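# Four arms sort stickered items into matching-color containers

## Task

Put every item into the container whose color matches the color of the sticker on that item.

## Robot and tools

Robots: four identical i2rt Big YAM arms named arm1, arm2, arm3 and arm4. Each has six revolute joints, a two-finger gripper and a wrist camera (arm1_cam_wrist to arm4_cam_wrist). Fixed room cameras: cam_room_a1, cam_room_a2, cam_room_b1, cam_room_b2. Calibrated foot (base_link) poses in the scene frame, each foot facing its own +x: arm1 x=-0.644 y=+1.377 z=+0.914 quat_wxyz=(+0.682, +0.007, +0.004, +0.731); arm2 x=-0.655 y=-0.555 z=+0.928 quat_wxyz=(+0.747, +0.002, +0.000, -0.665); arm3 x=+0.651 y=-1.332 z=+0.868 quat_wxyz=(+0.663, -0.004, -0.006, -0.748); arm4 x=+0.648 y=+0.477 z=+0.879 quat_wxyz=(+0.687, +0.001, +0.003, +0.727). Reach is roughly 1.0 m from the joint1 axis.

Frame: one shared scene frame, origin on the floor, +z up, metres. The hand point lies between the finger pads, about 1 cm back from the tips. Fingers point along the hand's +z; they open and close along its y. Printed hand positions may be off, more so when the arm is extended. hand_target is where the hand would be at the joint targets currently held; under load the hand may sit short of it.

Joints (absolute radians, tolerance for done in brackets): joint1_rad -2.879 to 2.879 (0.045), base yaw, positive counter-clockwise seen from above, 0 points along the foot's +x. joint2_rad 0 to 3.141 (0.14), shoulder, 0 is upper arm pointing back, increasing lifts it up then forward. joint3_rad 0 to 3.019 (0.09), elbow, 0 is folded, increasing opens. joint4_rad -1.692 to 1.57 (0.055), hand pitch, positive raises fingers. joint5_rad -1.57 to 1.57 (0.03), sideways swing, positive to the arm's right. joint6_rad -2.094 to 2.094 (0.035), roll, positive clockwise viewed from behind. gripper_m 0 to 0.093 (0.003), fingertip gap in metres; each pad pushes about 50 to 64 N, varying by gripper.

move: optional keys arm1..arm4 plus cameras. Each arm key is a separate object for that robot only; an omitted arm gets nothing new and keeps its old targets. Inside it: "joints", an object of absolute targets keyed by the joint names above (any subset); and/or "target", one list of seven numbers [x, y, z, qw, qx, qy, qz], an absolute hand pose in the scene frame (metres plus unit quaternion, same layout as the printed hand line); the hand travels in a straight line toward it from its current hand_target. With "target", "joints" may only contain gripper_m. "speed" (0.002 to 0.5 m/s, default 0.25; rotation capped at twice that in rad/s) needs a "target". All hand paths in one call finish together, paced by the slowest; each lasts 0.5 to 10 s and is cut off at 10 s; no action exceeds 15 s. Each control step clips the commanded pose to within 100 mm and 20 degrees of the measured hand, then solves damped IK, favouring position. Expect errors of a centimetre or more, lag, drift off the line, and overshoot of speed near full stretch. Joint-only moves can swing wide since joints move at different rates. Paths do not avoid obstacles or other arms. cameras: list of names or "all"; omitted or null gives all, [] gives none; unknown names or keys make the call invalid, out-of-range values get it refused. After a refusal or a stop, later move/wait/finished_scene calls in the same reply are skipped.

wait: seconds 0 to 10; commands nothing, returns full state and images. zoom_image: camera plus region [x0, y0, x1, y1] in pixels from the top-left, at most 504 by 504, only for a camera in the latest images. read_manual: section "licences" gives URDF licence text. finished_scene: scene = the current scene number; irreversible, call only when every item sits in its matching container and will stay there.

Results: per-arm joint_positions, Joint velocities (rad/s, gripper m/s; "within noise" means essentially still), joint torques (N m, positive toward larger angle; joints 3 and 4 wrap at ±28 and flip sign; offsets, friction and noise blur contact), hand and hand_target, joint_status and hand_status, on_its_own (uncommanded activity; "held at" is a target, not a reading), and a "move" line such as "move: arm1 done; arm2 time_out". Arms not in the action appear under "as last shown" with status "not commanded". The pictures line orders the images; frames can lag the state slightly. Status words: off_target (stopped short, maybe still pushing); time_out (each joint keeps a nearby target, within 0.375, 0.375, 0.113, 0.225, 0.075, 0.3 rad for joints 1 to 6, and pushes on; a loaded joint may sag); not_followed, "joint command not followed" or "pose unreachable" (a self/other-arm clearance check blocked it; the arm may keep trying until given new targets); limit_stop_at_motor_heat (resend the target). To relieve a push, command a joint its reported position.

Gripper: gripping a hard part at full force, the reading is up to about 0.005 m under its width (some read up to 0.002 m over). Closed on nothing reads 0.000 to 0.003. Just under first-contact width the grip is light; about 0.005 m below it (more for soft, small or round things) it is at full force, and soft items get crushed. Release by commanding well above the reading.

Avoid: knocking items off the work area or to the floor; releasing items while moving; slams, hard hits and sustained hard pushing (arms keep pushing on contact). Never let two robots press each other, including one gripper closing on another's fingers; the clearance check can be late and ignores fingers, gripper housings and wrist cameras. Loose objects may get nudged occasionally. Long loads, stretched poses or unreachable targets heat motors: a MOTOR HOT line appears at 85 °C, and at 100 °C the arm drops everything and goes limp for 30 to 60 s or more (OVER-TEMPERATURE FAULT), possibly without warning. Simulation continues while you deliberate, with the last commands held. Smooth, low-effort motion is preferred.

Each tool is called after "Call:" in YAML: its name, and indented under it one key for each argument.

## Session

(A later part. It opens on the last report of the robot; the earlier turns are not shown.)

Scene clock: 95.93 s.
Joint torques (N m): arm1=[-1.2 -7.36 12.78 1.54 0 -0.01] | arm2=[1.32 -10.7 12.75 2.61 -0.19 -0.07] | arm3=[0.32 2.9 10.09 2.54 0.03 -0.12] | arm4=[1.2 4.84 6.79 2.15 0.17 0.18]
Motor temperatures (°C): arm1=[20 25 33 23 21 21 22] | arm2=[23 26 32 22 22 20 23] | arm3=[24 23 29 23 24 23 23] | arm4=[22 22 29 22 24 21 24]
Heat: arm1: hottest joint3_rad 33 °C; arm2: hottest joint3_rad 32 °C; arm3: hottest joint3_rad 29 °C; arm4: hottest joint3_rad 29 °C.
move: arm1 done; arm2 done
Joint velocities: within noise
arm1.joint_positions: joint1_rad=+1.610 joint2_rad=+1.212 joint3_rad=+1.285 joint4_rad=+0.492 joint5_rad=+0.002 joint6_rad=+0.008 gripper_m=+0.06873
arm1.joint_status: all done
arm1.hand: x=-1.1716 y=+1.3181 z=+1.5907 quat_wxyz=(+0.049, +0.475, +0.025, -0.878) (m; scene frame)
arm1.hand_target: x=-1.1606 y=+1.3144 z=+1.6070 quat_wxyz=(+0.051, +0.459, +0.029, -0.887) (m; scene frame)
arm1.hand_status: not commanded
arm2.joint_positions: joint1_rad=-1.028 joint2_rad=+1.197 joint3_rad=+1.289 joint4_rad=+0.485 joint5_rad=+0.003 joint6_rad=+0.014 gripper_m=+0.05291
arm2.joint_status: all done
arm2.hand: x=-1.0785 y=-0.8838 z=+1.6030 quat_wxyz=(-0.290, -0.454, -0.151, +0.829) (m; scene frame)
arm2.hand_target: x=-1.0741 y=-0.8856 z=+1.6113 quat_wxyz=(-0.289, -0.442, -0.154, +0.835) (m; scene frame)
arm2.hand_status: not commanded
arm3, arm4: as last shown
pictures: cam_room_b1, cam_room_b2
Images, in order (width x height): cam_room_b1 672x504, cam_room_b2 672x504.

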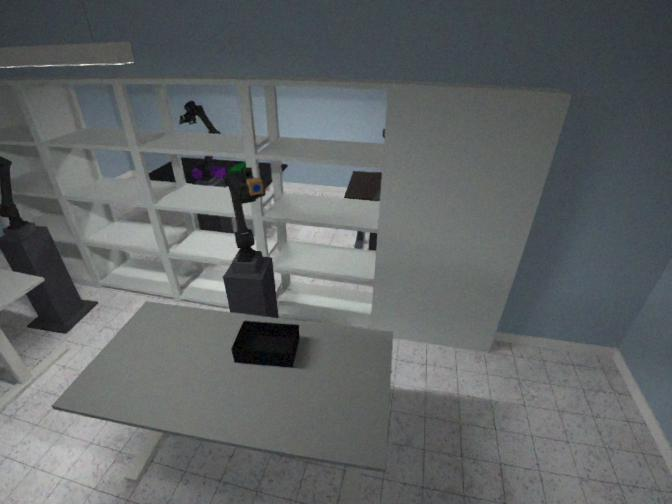

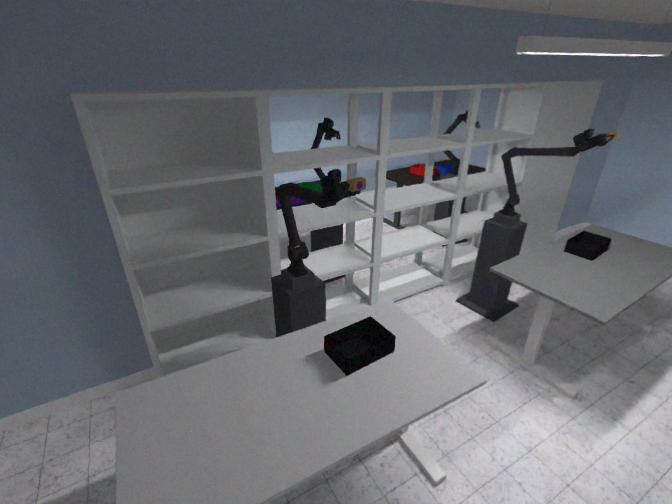

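Call:
move:
  arm1: {"joints":{"joint2_rad":0.55,"joint3_rad":1.35,"joint4_rad":-1.2}}
  arm2: {"joints":{"joint2_rad":0.55,"joint3_rad":1.35,"joint4_rad":-1.2}}
  arm3: {"joints":{"joint1_rad":1.6,"joint2_rad":0.9,"joint3_rad":1.3,"joint4_rad":-1.2}}
  arm4: {"joints":{"joint1_rad":-1.7,"joint2_rad":0.9,"joint3_rad":1.3,"joint4_rad":-1.2}}
  cameras: []

Call:
move:
  arm1: {"joints":{"joint1_rad":-2.266}}
  arm2: {"joints":{"joint1_rad":0.911}}
  cameras: ["arm1_cam_wrist","arm2_cam_wrist","arm3_cam_wrist","arm4_cam_wrist"]

Scene clock: 111.00 s.
Joint torques (N m): arm1=[-1.26 3.78 10.02 1.48 -0.06 -0.08] | arm2=[1.26 0.79 9.17 2.09 -0.17 -0.08] | arm3=[1.73 -5.48 10.56 1.72 0.1 -0.1] | arm4=[1.08 -6.36 10.45 1.26 0.06 0.12]
Motor temperatures (°C): arm1=[20 25 33 23 21 21 22] | arm2=[23 26 32 22 22 20 24] | arm3=[24 23 30 23 24 23 23] | arm4=[22 22 29 22 24 21 24]
Heat: arm1: hottest joint3_rad 33 °C; arm2: hottest joint3_rad 32 °C; arm3: hottest joint3_rad 30 °C; arm4: hottest joint3_rad 29 °C.
move: arm1 done; arm2 done; arm3 done; arm4 done
Joint velocities: within noise
arm1.joint_positions: joint1_rad=+1.610 joint2_rad=+0.557 joint3_rad=+1.338 joint4_rad=-1.193 joint5_rad=+0.002 joint6_rad=+0.008 gripper_m=+0.06873
arm1.joint_status: all done
arm1.hand: x=-0.8664 y=+1.3515 z=+1.4765 quat_wxyz=(+0.030, +0.831, +0.042, -0.553) (m; scene frame)
arm1.hand_target: x=-0.8606 y=+1.3499 z=+1.4820 quat_wxyz=(+0.031, +0.828, +0.049, -0.558) (m; scene frame)
arm1.hand_status: not commanded
arm2.joint_positions: joint1_rad=-1.028 joint2_rad=+0.557 joint3_rad=+1.351 joint4_rad=-1.188 joint5_rad=+0.003 joint6_rad=+0.014 gripper_m=+0.05291
arm2.joint_status: all done
arm2.hand: x=-0.8393 y=-0.6979 z=+1.4938 quat_wxyz=(-0.181, -0.790, -0.264, +0.523) (m; scene frame)
arm2.hand_target: x=-0.8349 y=-0.6972 z=+1.4920 quat_wxyz=(-0.180, -0.788, -0.273, +0.521) (m; scene frame)
arm2.hand_status: not commanded
arm3.joint_positions: joint1_rad=+1.591 joint2_rad=+0.910 joint3_rad=+1.287 joint4_rad=-1.207 joint5_rad=-0.002 joint6_rad=+0.005 gripper_m=+0.09402
arm3.joint_status: all done
arm3.hand: x=+1.0126 y=-1.3624 z=+1.2986 quat_wxyz=(-0.362, -0.047, -0.931, +0.023) (m; scene frame)
arm3.hand_target: x=+1.0117 y=-1.3591 z=+1.3101 quat_wxyz=(-0.376, -0.040, -0.925, +0.024) (m; scene frame)
arm3.hand_status: not commanded
arm4.joint_positions: joint1_rad=-1.699 joint2_rad=+0.913 joint3_rad=+1.277 joint4_rad=-1.210 joint5_rad=+0.001 joint6_rad=-0.011 gripper_m=+0.09402
arm4.joint_status: all done
arm4.hand: x=+1.0128 y=+0.4519 z=+1.3012 quat_wxyz=(-0.352, -0.028, -0.935, +0.017) (m; scene frame)
arm4.hand_target: x=+1.0117 y=+0.4520 z=+1.3192 quat_wxyz=(-0.374, -0.033, -0.927, +0.015) (m; scene frame)
arm4.hand_status: not commanded
pictures: none
No camera images: "cameras" was empty.

Scene clock: 113.63 s.
Joint torques (N m): arm1=[-2.55 3.49 10.13 1.48 -0.04 -0.02] | arm2=[1.08 0.91 9.16 2.09 -0.03 -0.07] | arm3=[1.9 -5.6 10.56 1.68 0.1 -0.11] | arm4=[0.73 -6.07 10.47 1.43 0.05 0.13]
Motor temperatures (°C): arm1=[20 25 33 23 21 21 22] | arm2=[23 26 32 22 22 20 24] | arm3=[24 23 30 23 24 23 23] | arm4=[22 22 29 22 24 21 24]
Heat: arm1: hottest joint3_rad 33 °C; arm2: hottest joint3_rad 32 °C; arm3: hottest joint3_rad 30 °C; arm4: hottest joint3_rad 29 °C.
move: arm1 done; arm2 done
Joint velocities: within noise
arm1.joint_positions: joint1_rad=-2.259 joint2_rad=+0.557 joint3_rad=+1.338 joint4_rad=-1.193 joint5_rad=+0.002 joint6_rad=+0.007 gripper_m=+0.06883
arm1.joint_status: all done
arm1.hand: x=-0.4459 y=+1.2401 z=+1.4696 quat_wxyz=(-0.515, -0.257, -0.800, +0.167) (m; scene frame)
arm1.hand_target: x=-0.4511 y=+1.2423 z=+1.4754 quat_wxyz=(-0.519, -0.256, -0.797, +0.171) (m; scene frame)
arm1.hand_status: not commanded
arm2.joint_positions: joint1_rad=+0.906 joint2_rad=+0.557 joint3_rad=+1.351 joint4_rad=-1.188 joint5_rad=+0.000 joint6_rad=+0.014 gripper_m=+0.05289
arm2.joint_status: all done
arm2.hand: x=-0.4592 y=-0.6778 z=+1.4946 quat_wxyz=(-0.536, -0.231, -0.799, +0.145) (m; scene frame)
arm2.hand_target: x=-0.4619 y=-0.6747 z=+1.4928 quat_wxyz=(-0.533, -0.224, -0.803, +0.147) (m; scene frame)
arm2.hand_status: not commanded
arm3, arm4: as last shown
pictures: arm1_cam_wrist, arm2_cam_wrist, arm3_cam_wrist, arm4_cam_wrist
Images, in order (width x height): arm1_cam_wrist 672x504, arm2_cam_wrist 672x504, arm3_cam_wrist 672x504, arm4_cam_wrist 672x504.

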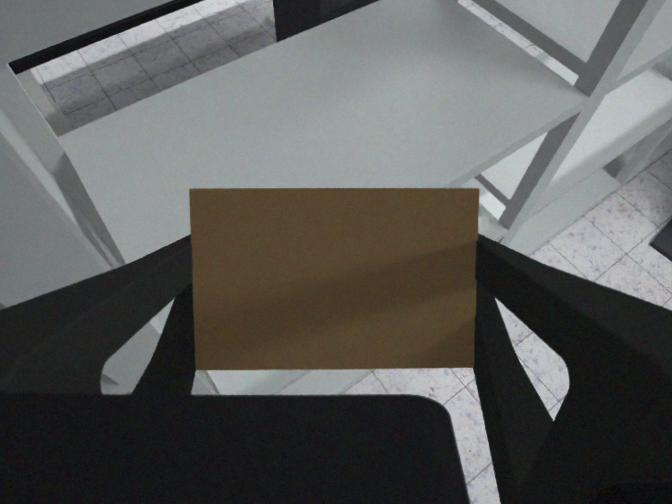

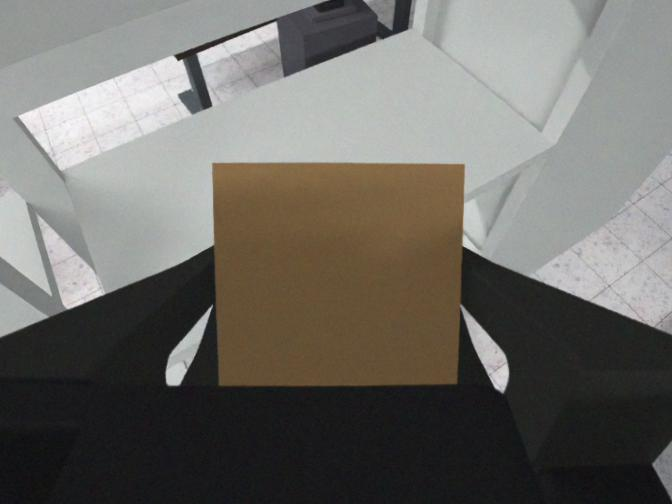

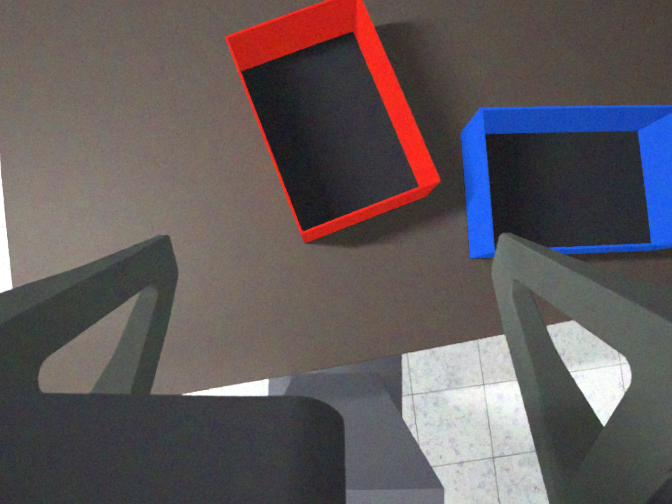

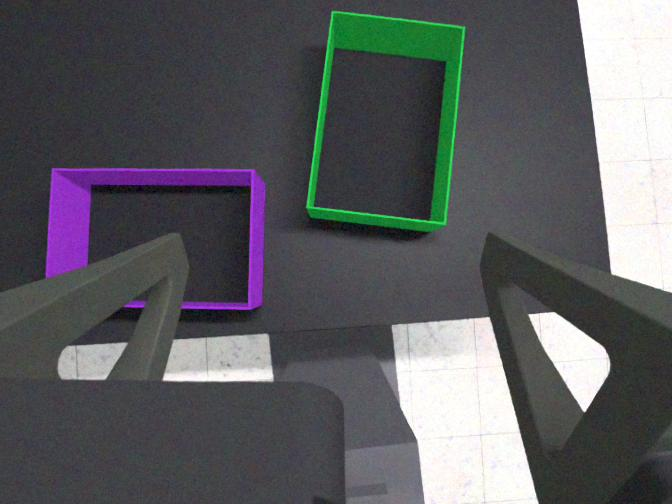

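Call:
move:
  arm1: {"joints":{"joint2_rad":1.095,"joint3_rad":0.883,"joint4_rad":-0.8}}
  arm2: {"joints":{"joint2_rad":1.124,"joint3_rad":0.87,"joint4_rad":-0.75}}
  arm3: {"joints":{"joint1_rad":-1.45,"joint2_rad":0.5,"joint3_rad":1.4,"joint4_rad":-1.2}}
  arm4: {"joints":{"joint1_rad":1.5,"joint2_rad":0.5,"joint3_rad":1.4,"joint4_rad":-1.2}}
  cameras: []

Call:
move:
  arm1: {"target":[-0.085,0.972,1.095,0.2621,0.2970,0.9143,-0.0852],"speed":0.2}
  arm2: {"target":[-0.085,-0.896,1.105,0.2656,0.2569,0.9263,-0.0736],"speed":0.2}
  cameras: ["arm1_cam_wrist","arm2_cam_wrist","arm3_cam_wrist","arm4_cam_wrist"]

Scene clock: 133.33 s.
Joint torques (N m): arm1=[-2.49 -5.19 14.71 1.83 -0.07 -0.05] | arm2=[1.2 -10.17 13.07 2.63 -0.03 -0.07] | arm3=[0.5 3.96 7.95 2.11 0.02 -0.11] | arm4=[1.32 4.95 6.76 1.77 0.09 0.16]
Motor temperatures (°C): arm1=[20 24 33 23 21 21 22] | arm2=[23 25 31 22 22 20 24] | arm3=[24 23 30 23 24 23 23] | arm4=[22 22 30 22 24 21 24]
Heat: arm1: hottest joint3_rad 33 °C; arm2: hottest joint3_rad 31 °C; arm3: hottest joint3_rad 30 °C; arm4: hottest joint3_rad 30 °C.
move: arm1 done; arm2 done; arm3 done; arm4 done
Joint velocities: within noise
arm1.joint_positions: joint1_rad=-2.259 joint2_rad=+1.108 joint3_rad=+0.843 joint4_rad=-0.817 joint5_rad=+0.002 joint6_rad=+0.007 gripper_m=+0.06883
arm1.joint_status: all done
arm1.hand: x=-0.3177 y=+1.1455 z=+1.0905 quat_wxyz=(-0.222, -0.299, -0.925, +0.075) (m; scene frame)
arm1.hand_target: x=-0.3066 y=+1.1345 z=+1.1175 quat_wxyz=(-0.255, -0.296, -0.917, +0.086) (m; scene frame)
arm1.hand_status: not commanded
arm2.joint_positions: joint1_rad=+0.906 joint2_rad=+1.137 joint3_rad=+0.847 joint4_rad=-0.770 joint5_rad=+0.000 joint6_rad=+0.014 gripper_m=+0.05290
arm2.joint_status: all done
arm2.hand: x=-0.3052 y=-0.7700 z=+1.1071 quat_wxyz=(-0.244, -0.269, -0.930, +0.065) (m; scene frame)
arm2.hand_target: x=-0.2951 y=-0.7737 z=+1.1258 quat_wxyz=(-0.270, -0.258, -0.925, +0.073) (m; scene frame)
arm2.hand_status: not commanded
arm3.joint_positions: joint1_rad=-1.439 joint2_rad=+0.499 joint3_rad=+1.392 joint4_rad=-1.207 joint5_rad=+0.000 joint6_rad=+0.005 gripper_m=+0.09402
arm3.joint_status: all done
arm3.hand: x=+0.4552 y=-1.3252 z=+1.4604 quat_wxyz=(-0.010, -0.809, +0.002, +0.588) (m; scene frame)
arm3.hand_target: x=+0.4558 y=-1.3230 z=+1.4654 quat_wxyz=(-0.006, -0.805, +0.004, +0.593) (m; scene frame)
arm3.hand_status: not commanded
arm4.joint_positions: joint1_rad=+1.496 joint2_rad=+0.492 joint3_rad=+1.398 joint4_rad=-1.210 joint5_rad=+0.000 joint6_rad=-0.011 gripper_m=+0.09407
arm4.joint_status: all done
arm4.hand: x=+0.4603 y=+0.4833 z=+1.4762 quat_wxyz=(-0.007, +0.805, -0.004, -0.594) (m; scene frame)
arm4.hand_target: x=+0.4562 y=+0.4827 z=+1.4782 quat_wxyz=(-0.003, +0.803, -0.007, -0.595) (m; scene frame)
arm4.hand_status: not commanded
pictures: none
No camera images: "cameras" was empty.

Scene clock: 135.33 s.
Joint torques (N m): arm1=[-2.84 -15.38 16.94 0.87 -0.02 -0.04] | arm2=[1.49 -17.26 16.36 1.29 0.16 -0.03] | arm3=[0.44 4.13 7.94 2.14 0.01 -0.1] | arm4=[0.62 5.01 6.71 1.73 0.06 0.13]
Motor temperatures (°C): arm1=[20 24 34 23 21 21 22] | arm2=[23 25 32 22 22 20 24] | arm3=[24 23 30 23 24 23 23] | arm4=[22 22 30 22 24 21 24]
Heat: arm1: hottest joint3_rad 34 °C; arm2: hottest joint3_rad 32 °C; arm3: hottest joint3_rad 30 °C; arm4: hottest joint3_rad 30 °C.
move: arm1 off_target; arm2 off_target
Joint velocities: within noise
arm1.joint_positions: joint1_rad=-2.259 joint2_rad=+1.812 joint3_rad=+1.530 joint4_rad=-0.768 joint5_rad=-0.005 joint6_rad=+0.007 gripper_m=+0.06883
arm1.joint_status: not commanded
arm1.hand: x=-0.0975 y=+0.9898 z=+1.0672 quat_wxyz=(-0.239, -0.297, -0.921, +0.077) (m; scene frame)
arm1.hand_target: x=-0.0867 y=+0.9730 z=+1.0953 quat_wxyz=(-0.262, -0.297, -0.914, +0.086) (m; scene frame)
arm1.hand_status: off_target (0.035 m and 3.0 deg from the pose sent, 0.290 m and 4.9 deg at the start)
arm2.joint_positions: joint1_rad=+0.909 joint2_rad=+1.752 joint3_rad=+1.438 joint4_rad=-0.728 joint5_rad=+0.002 joint6_rad=+0.014 gripper_m=+0.05290
arm2.joint_status: not commanded
arm2.hand: x=-0.1046 y=-0.8905 z=+1.0889 quat_wxyz=(-0.253, -0.267, -0.928, +0.068) (m; scene frame)
arm2.hand_target: x=-0.0860 y=-0.8952 z=+1.1052 quat_wxyz=(-0.266, -0.257, -0.926, +0.074) (m; scene frame)
arm2.hand_status: off_target (0.026 m and 2.0 deg from the pose sent, 0.254 m and 3.0 deg at the start)
arm3, arm4: as last shown
pictures: arm1_cam_wrist, arm2_cam_wrist, arm3_cam_wrist, arm4_cam_wrist
Images, in order (width x height): arm1_cam_wrist 672x504, arm2_cam_wrist 672x504, arm3_cam_wrist 672x504, arm4_cam_wrist 672x504.

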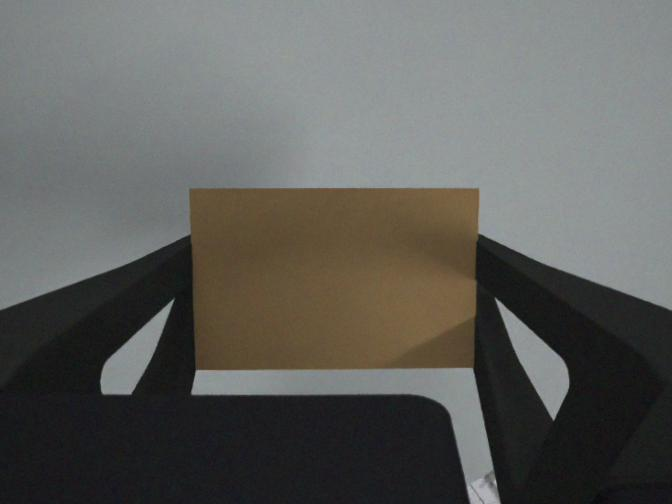

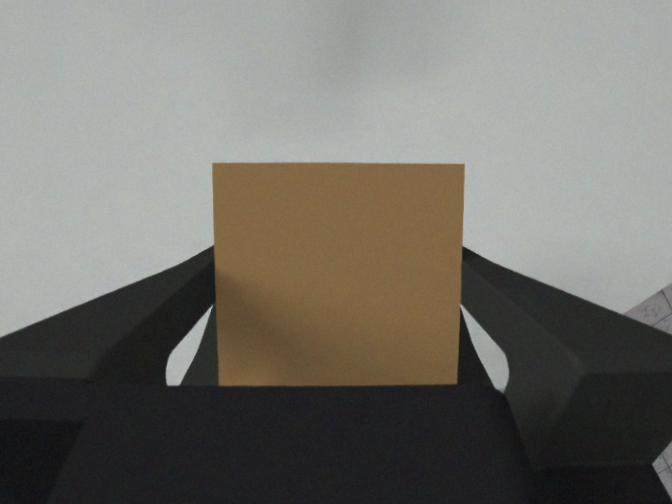

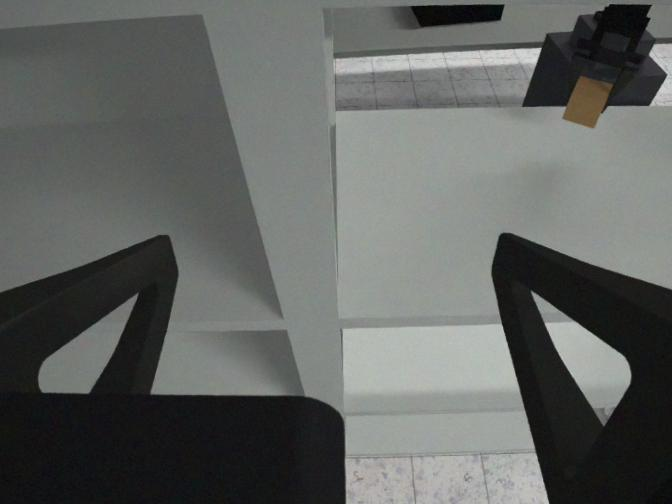

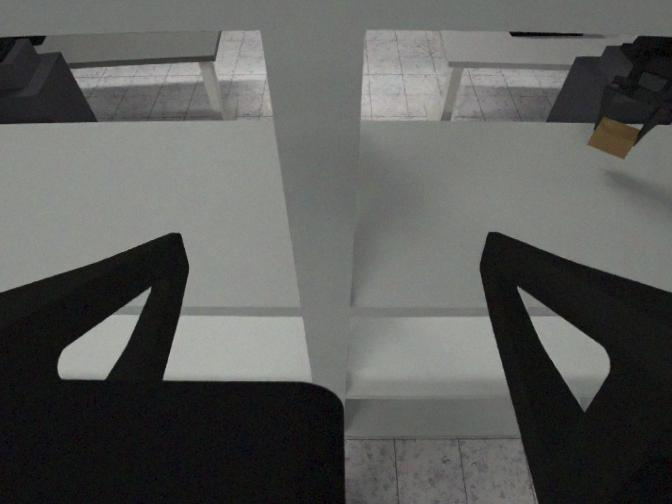

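Call:
move:
  arm1: {"target":[-0.02,0.92,1.065,0.2621,0.2970,0.9143,-0.0852],"speed":0.15}
  arm2: {"target":[-0.013,-0.937,1.075,0.2656,0.2569,0.9263,-0.0736],"speed":0.15}
  cameras: []

Call:
move:
  arm1: {"target":[-0.022,0.924,1.045,0.2621,0.2970,0.9143,-0.0852],"speed":0.06}
  arm2: {"target":[-0.016,-0.937,1.05,0.2656,0.2569,0.9263,-0.0736],"speed":0.06}
  cameras: []

Call:
move:
  arm1: {"target":[-0.024,0.926,1.025,0.2621,0.2970,0.9143,-0.0852],"speed":0.06}
  arm2: {"target":[-0.02,-0.936,1.03,0.2656,0.2569,0.9263,-0.0736],"speed":0.06}
  cameras: ["arm3_cam_wrist","arm4_cam_wrist"]

Call:
zoom_image:
  camera: "arm3_cam_wrist"
  region: [480, 80, 672, 224]

Call:
zoom_image:
  camera: "arm4_cam_wrist"
  region: [512, 100, 672, 220]

Scene clock: 147.80 s.
Joint torques (N m): arm1=[-2.61 -18.49 17.29 0.88 -0.05 -0.04] | arm2=[1.61 -21.19 16.73 1.32 0.15 -0.01] | arm3=[0.5 3.9 7.91 2.13 0.02 -0.11] | arm4=[1.55 4.78 6.71 1.73 0.09 0.14]
Motor temperatures (°C): arm1=[20 25 37 23 21 21 22] | arm2=[23 26 35 22 22 20 24] | arm3=[24 23 29 23 24 23 23] | arm4=[22 22 30 22 24 21 24]
Heat: arm1: hottest joint3_rad 37 °C; arm2: hottest joint3_rad 35 °C; arm3: hottest joint3_rad 29 °C; arm4: hottest joint3_rad 30 °C.
move: arm1 off_target; arm2 off_target
Joint velocities: within noise
arm1.joint_positions: joint1_rad=-2.264 joint2_rad=+2.056 joint3_rad=+1.820 joint4_rad=-0.819 joint5_rad=-0.008 joint6_rad=+0.005 gripper_m=+0.06883
arm1.joint_status: not commanded
arm1.hand: x=-0.0317 y=+0.9386 z=+1.0341 quat_wxyz=(-0.237, -0.298, -0.922, +0.075) (m; scene frame)
arm1.hand_target: x=-0.0218 y=+0.9214 z=+1.0655 quat_wxyz=(-0.263, -0.297, -0.914, +0.086) (m; scene frame)
arm1.hand_status: off_target (0.038 m and 3.2 deg from the pose sent, 0.104 m and 3.0 deg at the start)
arm2.joint_positions: joint1_rad=+0.911 joint2_rad=+1.986 joint3_rad=+1.704 joint4_rad=-0.762 joint5_rad=+0.003 joint6_rad=+0.014 gripper_m=+0.05290
arm2.joint_status: not commanded
arm2.hand: x=-0.0331 y=-0.9323 z=+1.0592 quat_wxyz=(-0.251, -0.266, -0.928, +0.068) (m; scene frame)
arm2.hand_target: x=-0.0143 y=-0.9360 z=+1.0751 quat_wxyz=(-0.266, -0.257, -0.926, +0.074) (m; scene frame)
arm2.hand_status: off_target (0.026 m and 2.0 deg from the pose sent, 0.104 m and 2.0 deg at the start)
arm3, arm4: as last shown
pictures: none
No camera images: "cameras" was empty.

Scene clock: 148.77 s.
Joint torques (N m): arm1=[-2.14 -18.73 13.39 1.84 0.02 -0.02] | arm2=[1.44 -20.13 13 2.67 0.1 -0.05] | arm3=[0.5 4.01 7.92 2.09 0.01 -0.11] | arm4=[0.97 5.3 6.74 1.77 0.09 0.15]
Motor temperatures (°C): arm1=[20 25 37 23 21 21 22] | arm2=[23 26 35 22 22 20 24] | arm3=[24 23 29 23 24 23 23] | arm4=[22 22 30 22 24 21 24]
Heat: arm1: hottest joint3_rad 37 °C; arm2: hottest joint3_rad 35 °C; arm3: hottest joint3_rad 29 °C; arm4: hottest joint3_rad 30 °C.
move: arm1 off_target; arm2 off_target
Joint velocities: within noise
arm1.joint_positions: joint1_rad=-2.264 joint2_rad=+2.056 joint3_rad=+1.820 joint4_rad=-0.797 joint5_rad=-0.008 joint6_rad=+0.005 gripper_m=+0.06883
arm1.joint_status: not commanded
arm1.hand: x=-0.0279 y=+0.9359 z=+1.0367 quat_wxyz=(-0.247, -0.297, -0.919, +0.079) (m; scene frame)
arm1.hand_target: x=-0.0224 y=+0.9244 z=+1.0452 quat_wxyz=(-0.262, -0.297, -0.914, +0.085) (m; scene frame)
arm1.hand_status: off_target (0.016 m and 2.0 deg from the pose sent, 0.021 m and 3.2 deg at the start)
arm2.joint_positions: joint1_rad=+0.911 joint2_rad=+1.988 joint3_rad=+1.704 joint4_rad=-0.737 joint5_rad=+0.003 joint6_rad=+0.014 gripper_m=+0.05290
arm2.joint_status: not commanded
arm2.hand: x=-0.0286 y=-0.9350 z=+1.0605 quat_wxyz=(-0.262, -0.265, -0.925, +0.071) (m; scene frame)
arm2.hand_target: x=-0.0166 y=-0.9365 z=+1.0500 quat_wxyz=(-0.266, -0.257, -0.926, +0.074) (m; scene frame)
arm2.hand_status: off_target (0.016 m and 1.1 deg from the pose sent, 0.020 m and 2.0 deg at the start)
arm3, arm4: as last shown
pictures: none
No camera images: "cameras" was empty.

Scene clock: 149.83 s.
Joint torques (N m): arm1=[-2.78 -18.2 11.4 2.07 0.03 0.02] | arm2=[1.2 -20.13 10.33 2.69 0.04 -0.06] | arm3=[0.5 3.96 7.94 2.18 0.02 -0.11] | arm4=[1.08 4.78 6.61 1.88 0.11 0.16]
Motor temperatures (°C): arm1=[20 25 37 23 21 21 22] | arm2=[23 26 35 22 22 20 24] | arm3=[24 23 29 23 24 23 23] | arm4=[22 22 30 22 24 21 24]
Heat: arm1: hottest joint3_rad 37 °C; arm2: hottest joint3_rad 35 °C; arm3: hottest joint3_rad 29 °C; arm4: hottest joint3_rad 30 °C.
move: arm1 done; arm2 off_target
Joint velocities: within noise
arm1.joint_positions: joint1_rad=-2.264 joint2_rad=+2.059 joint3_rad=+1.799 joint4_rad=-0.748 joint5_rad=-0.008 joint6_rad=+0.005 gripper_m=+0.06883
arm1.joint_status: not commanded
arm1.hand: x=-0.0248 y=+0.9336 z=+1.0301 quat_wxyz=(-0.258, -0.296, -0.916, +0.082) (m; scene frame)
arm1.hand_target: x=-0.0241 y=+0.9262 z=+1.0251 quat_wxyz=(-0.262, -0.297, -0.914, +0.085) (m; scene frame)
arm1.hand_status: done (0.009 m and 0.6 deg from the pose sent, 0.016 m and 2.0 deg at the start)
arm2.joint_positions: joint1_rad=+0.911 joint2_rad=+1.997 joint3_rad=+1.692 joint4_rad=-0.688 joint5_rad=+0.003 joint6_rad=+0.014 gripper_m=+0.05290
arm2.joint_status: not commanded
arm2.hand: x=-0.0231 y=-0.9383 z=+1.0549 quat_wxyz=(-0.275, -0.264, -0.921, +0.074) (m; scene frame)
arm2.hand_target: x=-0.0207 y=-0.9355 z=+1.0305 quat_wxyz=(-0.266, -0.257, -0.926, +0.074) (m; scene frame)
arm2.hand_status: off_target (0.025 m and 1.5 deg from the pose sent, 0.032 m and 1.1 deg at the start)
arm3, arm4: as last shown
pictures: arm3_cam_wrist, arm4_cam_wrist
Images, in order (width x height): arm3_cam_wrist 672x504, arm4_cam_wrist 672x504.

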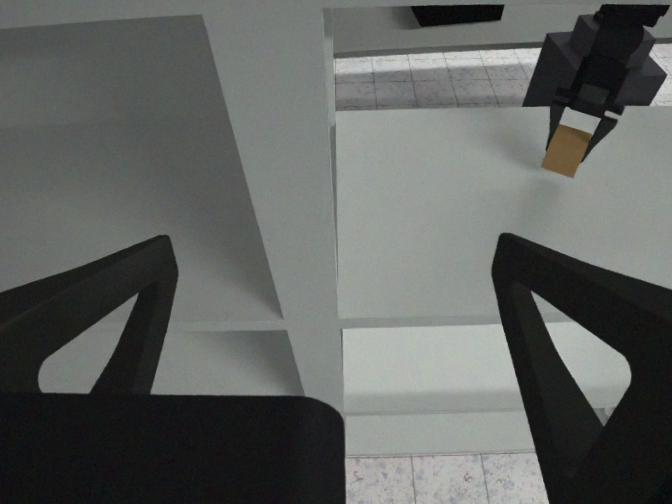

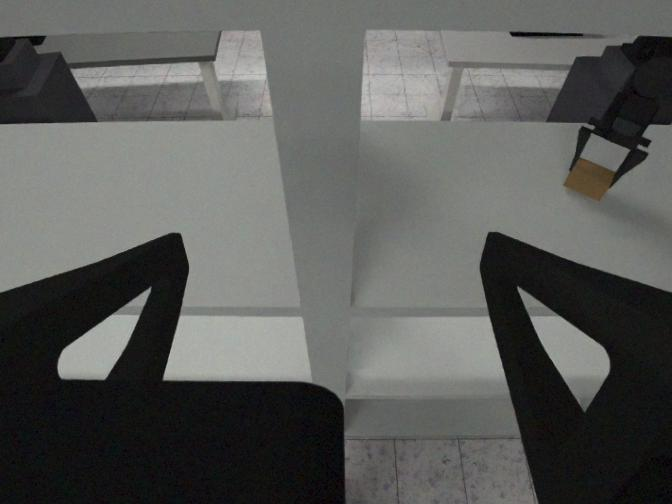

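Scaled by 2.625.

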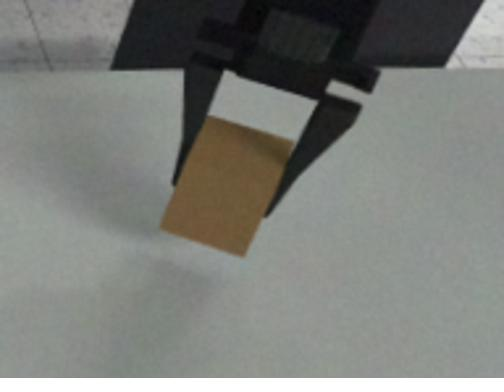

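Scaled by 3.150.

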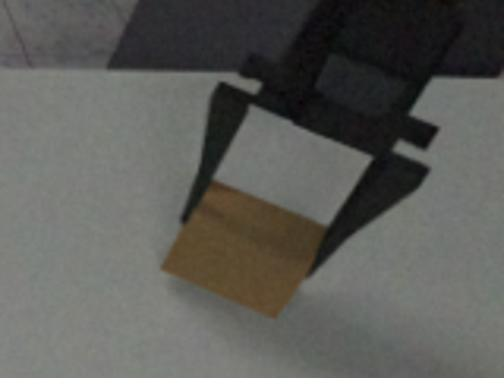

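Call:
move:
  arm1: {"target":[-0.026,0.927,1.008,0.2621,0.2970,0.9143,-0.0852],"speed":0.06}
  arm2: {"target":[-0.03,-0.933,1.01,0.2580,0.2578,0.9283,-0.0717],"speed":0.06}
  cameras: []

Call:
move:
  arm1: {"target":[-0.026,0.927,0.993,0.2621,0.2970,0.9143,-0.0852],"speed":0.06}
  arm2: {"target":[-0.03,-0.933,0.993,0.2580,0.2578,0.9283,-0.0717],"speed":0.06}
  cameras: ["arm3_cam_wrist","arm4_cam_wrist"]

Call:
zoom_image:
  camera: "arm3_cam_wrist"
  region: [480, 80, 672, 224]

Call:
zoom_image:
  camera: "arm4_cam_wrist"
  region: [512, 100, 672, 220]

Scene clock: 156.77 s.
Joint torques (N m): arm1=[-2.43 -17.03 10.52 1.88 0.01 -0.01] | arm2=[0.97 -20.01 10.21 2.7 -0.03 -0.08] | arm3=[0.5 3.96 7.92 2.14 0.01 -0.11] | arm4=[1.44 5.83 6.64 1.78 0.1 0.15]
Motor temperatures (°C): arm1=[20 26 37 23 21 21 22] | arm2=[23 26 34 22 22 20 24] | arm3=[24 23 29 23 24 23 23] | arm4=[22 22 31 22 24 21 24]
Heat: arm1: hottest joint3_rad 37 °C; arm2: hottest joint3_rad 34 °C; arm3: hottest joint3_rad 29 °C; arm4: hottest joint3_rad 31 °C.
move: arm1 off_target; arm2 off_target
Joint velocities: within noise
arm1.joint_positions: joint1_rad=-2.264 joint2_rad=+2.060 joint3_rad=+1.776 joint4_rad=-0.706 joint5_rad=-0.007 joint6_rad=+0.005 gripper_m=+0.06883
arm1.joint_status: not commanded
arm1.hand: x=-0.0238 y=+0.9327 z=+1.0233 quat_wxyz=(-0.266, -0.295, -0.914, +0.085) (m; scene frame)
arm1.hand_target: x=-0.0263 y=+0.9274 z=+1.0080 quat_wxyz=(-0.262, -0.297, -0.914, +0.085) (m; scene frame)
arm1.hand_status: off_target (0.016 m and 0.5 deg from the pose sent, 0.023 m and 0.6 deg at the start)
arm2.joint_positions: joint1_rad=+0.911 joint2_rad=+1.998 joint3_rad=+1.643 joint4_rad=-0.654 joint5_rad=+0.003 joint6_rad=+0.013 gripper_m=+0.05290
arm2.joint_status: not commanded
arm2.hand: x=-0.0310 y=-0.9334 z=+1.0343 quat_wxyz=(-0.268, -0.264, -0.924, +0.073) (m; scene frame)
arm2.hand_target: x=-0.0307 y=-0.9325 z=+1.0103 quat_wxyz=(-0.258, -0.258, -0.928, +0.072) (m; scene frame)
arm2.hand_status: off_target (0.024 m and 1.4 deg from the pose sent, 0.046 m and 2.3 deg at the start)
arm3, arm4: as last shown
pictures: none
No camera images: "cameras" was empty.

Scene clock: 157.73 s.
Joint torques (N m): arm1=[-2.2 -15.79 9.68 1.99 0.04 -0.01] | arm2=[1.03 -19.43 9.62 2.66 -0.04 -0.05] | arm3=[0.5 3.9 7.92 2.13 0.02 -0.11] | arm4=[0.73 5.13 6.65 1.78 0.11 0.11]
Motor temperatures (°C): arm1=[20 26 37 23 21 21 22] | arm2=[23 26 34 22 22 20 24] | arm3=[24 23 29 23 24 23 23] | arm4=[22 22 31 22 24 21 24]
Heat: arm1: hottest joint3_rad 37 °C; arm2: hottest joint3_rad 34 °C; arm3: hottest joint3_rad 29 °C; arm4: hottest joint3_rad 31 °C.
move: arm1 off_target; arm2 off_target
Joint velocities: within noise
arm1.joint_positions: joint1_rad=-2.264 joint2_rad=+2.060 joint3_rad=+1.765 joint4_rad=-0.671 joint5_rad=-0.007 joint6_rad=+0.005 gripper_m=+0.06883
arm1.joint_status: not commanded
arm1.hand: x=-0.0206 y=+0.9304 z=+1.0229 quat_wxyz=(-0.278, -0.294, -0.910, +0.089) (m; scene frame)
arm1.hand_target: x=-0.0267 y=+0.9277 z=+0.9935 quat_wxyz=(-0.262, -0.297, -0.914, +0.085) (m; scene frame)
arm1.hand_status: off_target (0.031 m and 1.9 deg from the pose sent, 0.031 m and 0.5 deg at the start)
arm2.joint_positions: joint1_rad=+0.911 joint2_rad=+2.006 joint3_rad=+1.629 joint4_rad=-0.617 joint5_rad=+0.003 joint6_rad=+0.010 gripper_m=+0.05290
arm2.joint_status: not commanded
arm2.hand: x=-0.0287 y=-0.9348 z=+1.0266 quat_wxyz=(-0.275, -0.263, -0.922, +0.075) (m; scene frame)
arm2.hand_target: x=-0.0312 y=-0.9322 z=+0.9936 quat_wxyz=(-0.258, -0.258, -0.928, +0.072) (m; scene frame)
arm2.hand_status: off_target (0.034 m and 2.1 deg from the pose sent, 0.041 m and 1.4 deg at the start)
arm3, arm4: as last shown
pictures: arm3_cam_wrist, arm4_cam_wrist
Images, in order (width x height): arm3_cam_wrist 672x504, arm4_cam_wrist 672x504.

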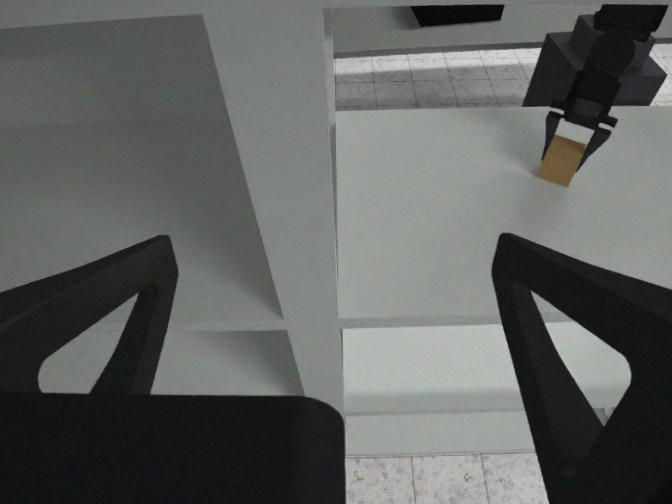

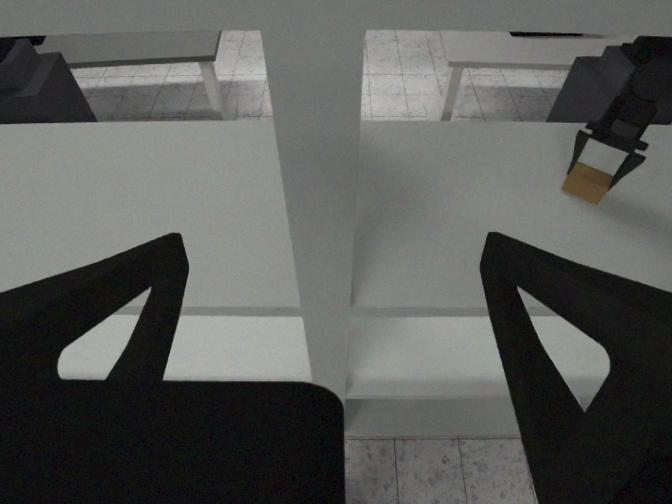

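Scaled by 2.625.

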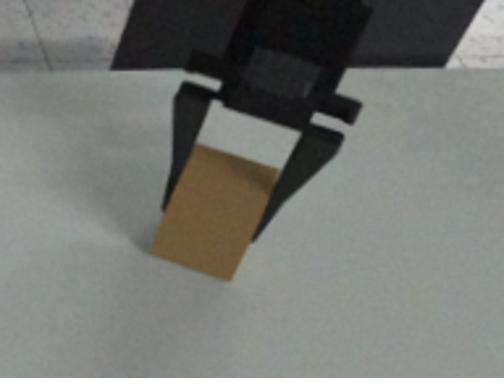

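Scaled by 3.150.

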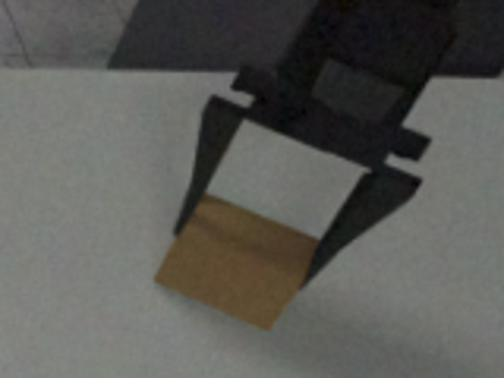

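Call:
move:
  arm1: {"target":[-0.027,0.931,1.018,0.2500,0.2986,0.9176,-0.0815],"speed":0.06}
  arm2: {"target":[-0.032,-0.932,0.98,0.2580,0.2578,0.9283,-0.0717],"speed":0.06}
  cameras: []

Call:
move:
  arm2: {"target":[-0.032,-0.932,1.022,0.2580,0.2578,0.9283,-0.0717],"speed":0.06}
  cameras: ["arm3_cam_wrist","arm4_cam_wrist"]

Call:
zoom_image:
  camera: "arm3_cam_wrist"
  region: [480, 80, 672, 224]

Call:
zoom_image:
  camera: "arm4_cam_wrist"
  region: [512, 100, 672, 220]

Scene clock: 166.07 s.
Joint torques (N m): arm1=[-2.08 -17.14 13.16 0.32 0.11 0.02] | arm2=[0.97 -18.9 8.59 2.58 -0.05 -0.06] | arm3=[0.44 4.19 7.9 2.14 0.01 -0.11] | arm4=[1.26 4.89 6.84 1.78 0.1 0.13]
Motor temperatures (°C): arm1=[20 26 36 23 21 21 22] | arm2=[23 26 34 22 22 20 24] | arm3=[24 23 29 23 24 23 23] | arm4=[22 22 31 22 24 21 24]
Heat: arm1: hottest joint3_rad 36 °C; arm2: hottest joint3_rad 34 °C; arm3: hottest joint3_rad 29 °C; arm4: hottest joint3_rad 31 °C.
move: arm1 done; arm2 off_target
Joint velocities: within noise
arm1.joint_positions: joint1_rad=-2.264 joint2_rad=+2.060 joint3_rad=+1.776 joint4_rad=-0.721 joint5_rad=-0.006 joint6_rad=+0.005 gripper_m=+0.06883
arm1.joint_status: not commanded
arm1.hand: x=-0.0265 y=+0.9344 z=+1.0213 quat_wxyz=(-0.259, -0.296, -0.916, +0.083) (m; scene frame)
arm1.hand_target: x=-0.0271 y=+0.9312 z=+1.0179 quat_wxyz=(-0.250, -0.298, -0.917, +0.082) (m; scene frame)
arm1.hand_status: done (0.005 m and 1.1 deg from the pose sent, 0.008 m and 3.4 deg at the start)
arm2.joint_positions: joint1_rad=+0.911 joint2_rad=+2.006 joint3_rad=+1.617 joint4_rad=-0.583 joint5_rad=+0.003 joint6_rad=+0.010 gripper_m=+0.05290
arm2.joint_status: not commanded
arm2.hand: x=-0.0262 y=-0.9363 z=+1.0256 quat_wxyz=(-0.285, -0.262, -0.919, +0.078) (m; scene frame)
arm2.hand_target: x=-0.0338 y=-0.9308 z=+0.9812 quat_wxyz=(-0.258, -0.258, -0.928, +0.071) (m; scene frame)
arm2.hand_status: off_target (0.046 m and 3.4 deg from the pose sent, 0.047 m and 2.1 deg at the start)
arm3, arm4: as last shown
pictures: none
No camera images: "cameras" was empty.

Scene clock: 167.27 s.
Joint torques (N m): arm1=[-2.49 -17.32 13.16 0.23 0.05 0.02] | arm2=[0.91 -21.66 12.86 0.58 -0.03 0] | arm3=[0.44 3.9 7.88 2.17 0.01 -0.11] | arm4=[0.91 5.07 6.75 1.68 0.1 0.15]
Motor temperatures (°C): arm1=[20 26 36 23 21 21 22] | arm2=[23 26 34 22 22 20 24] | arm3=[24 23 29 23 24 23 23] | arm4=[22 22 31 22 24 21 24]
Heat: arm1: hottest joint3_rad 36 °C; arm2: hottest joint3_rad 34 °C; arm3: hottest joint3_rad 29 °C; arm4: hottest joint3_rad 31 °C.
move: arm2 done
Joint velocities: within noise
arm1: as last shown
arm2.joint_positions: joint1_rad=+0.911 joint2_rad=+1.999 joint3_rad=+1.617 joint4_rad=-0.624 joint5_rad=+0.003 joint6_rad=+0.005 gripper_m=+0.05290
arm2.joint_status: not commanded
arm2.hand: x=-0.0334 y=-0.9320 z=+1.0245 quat_wxyz=(-0.269, -0.261, -0.924, +0.074) (m; scene frame)
arm2.hand_target: x=-0.0320 y=-0.9319 z=+1.0221 quat_wxyz=(-0.259, -0.258, -0.928, +0.072) (m; scene frame)
arm2.hand_status: done (0.003 m and 1.4 deg from the pose sent, 0.008 m and 3.4 deg at the start)
arm3.joint_positions: joint1_rad=-1.439 joint2_rad=+0.499 joint3_rad=+1.392 joint4_rad=-1.207 joint5_rad=+0.000 joint6_rad=+0.005 gripper_m=+0.09402
arm3.joint_status: not commanded
arm3.hand: x=+0.4552 y=-1.3252 z=+1.4604 quat_wxyz=(-0.010, -0.809, +0.002, +0.588) (m; scene frame)
arm3.hand_target: x=+0.4558 y=-1.3230 z=+1.4654 quat_wxyz=(-0.006, -0.805, +0.004, +0.593) (m; scene frame)
arm3.hand_status: not commanded
arm4.joint_positions: joint1_rad=+1.496 joint2_rad=+0.492 joint3_rad=+1.398 joint4_rad=-1.210 joint5_rad=+0.000 joint6_rad=-0.011 gripper_m=+0.09407
arm4.joint_status: not commanded
arm4.hand: x=+0.4603 y=+0.4833 z=+1.4762 quat_wxyz=(-0.007, +0.805, -0.004, -0.594) (m; scene frame)
arm4.hand_target: x=+0.4562 y=+0.4827 z=+1.4782 quat_wxyz=(-0.003, +0.803, -0.007, -0.595) (m; scene frame)
arm4.hand_status: not commanded
pictures: arm3_cam_wrist, arm4_cam_wrist
Images, in order (width x height): arm3_cam_wrist 672x504, arm4_cam_wrist 672x504.

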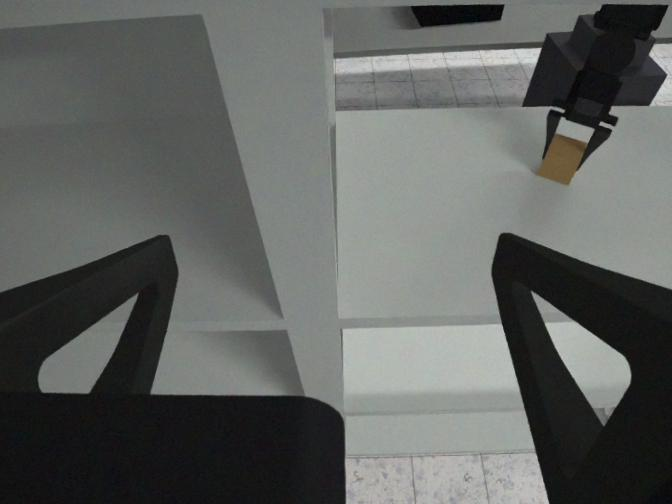

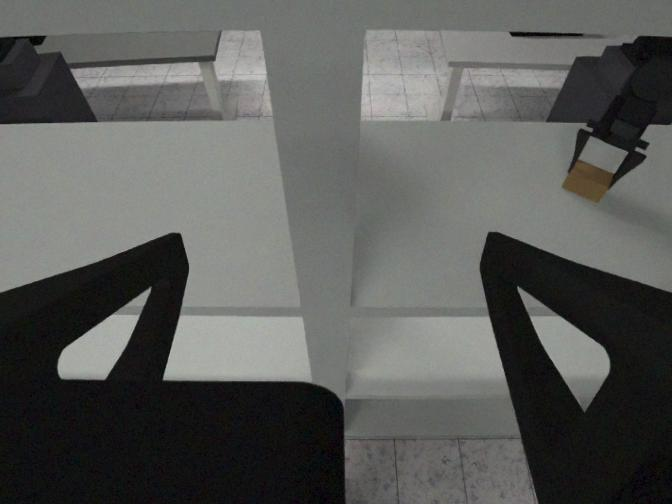

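Scaled by 2.625.

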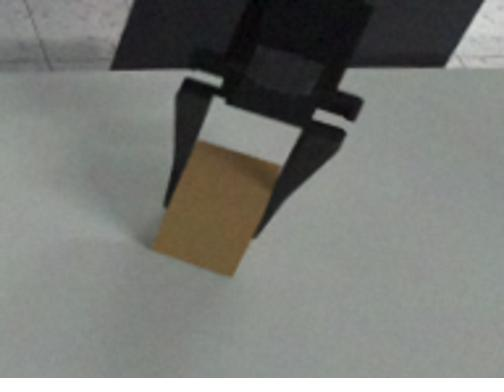

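Scaled by 3.150.

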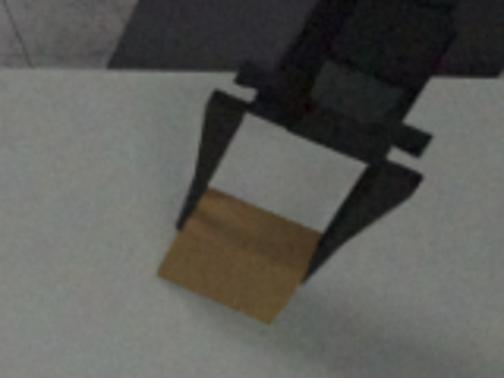

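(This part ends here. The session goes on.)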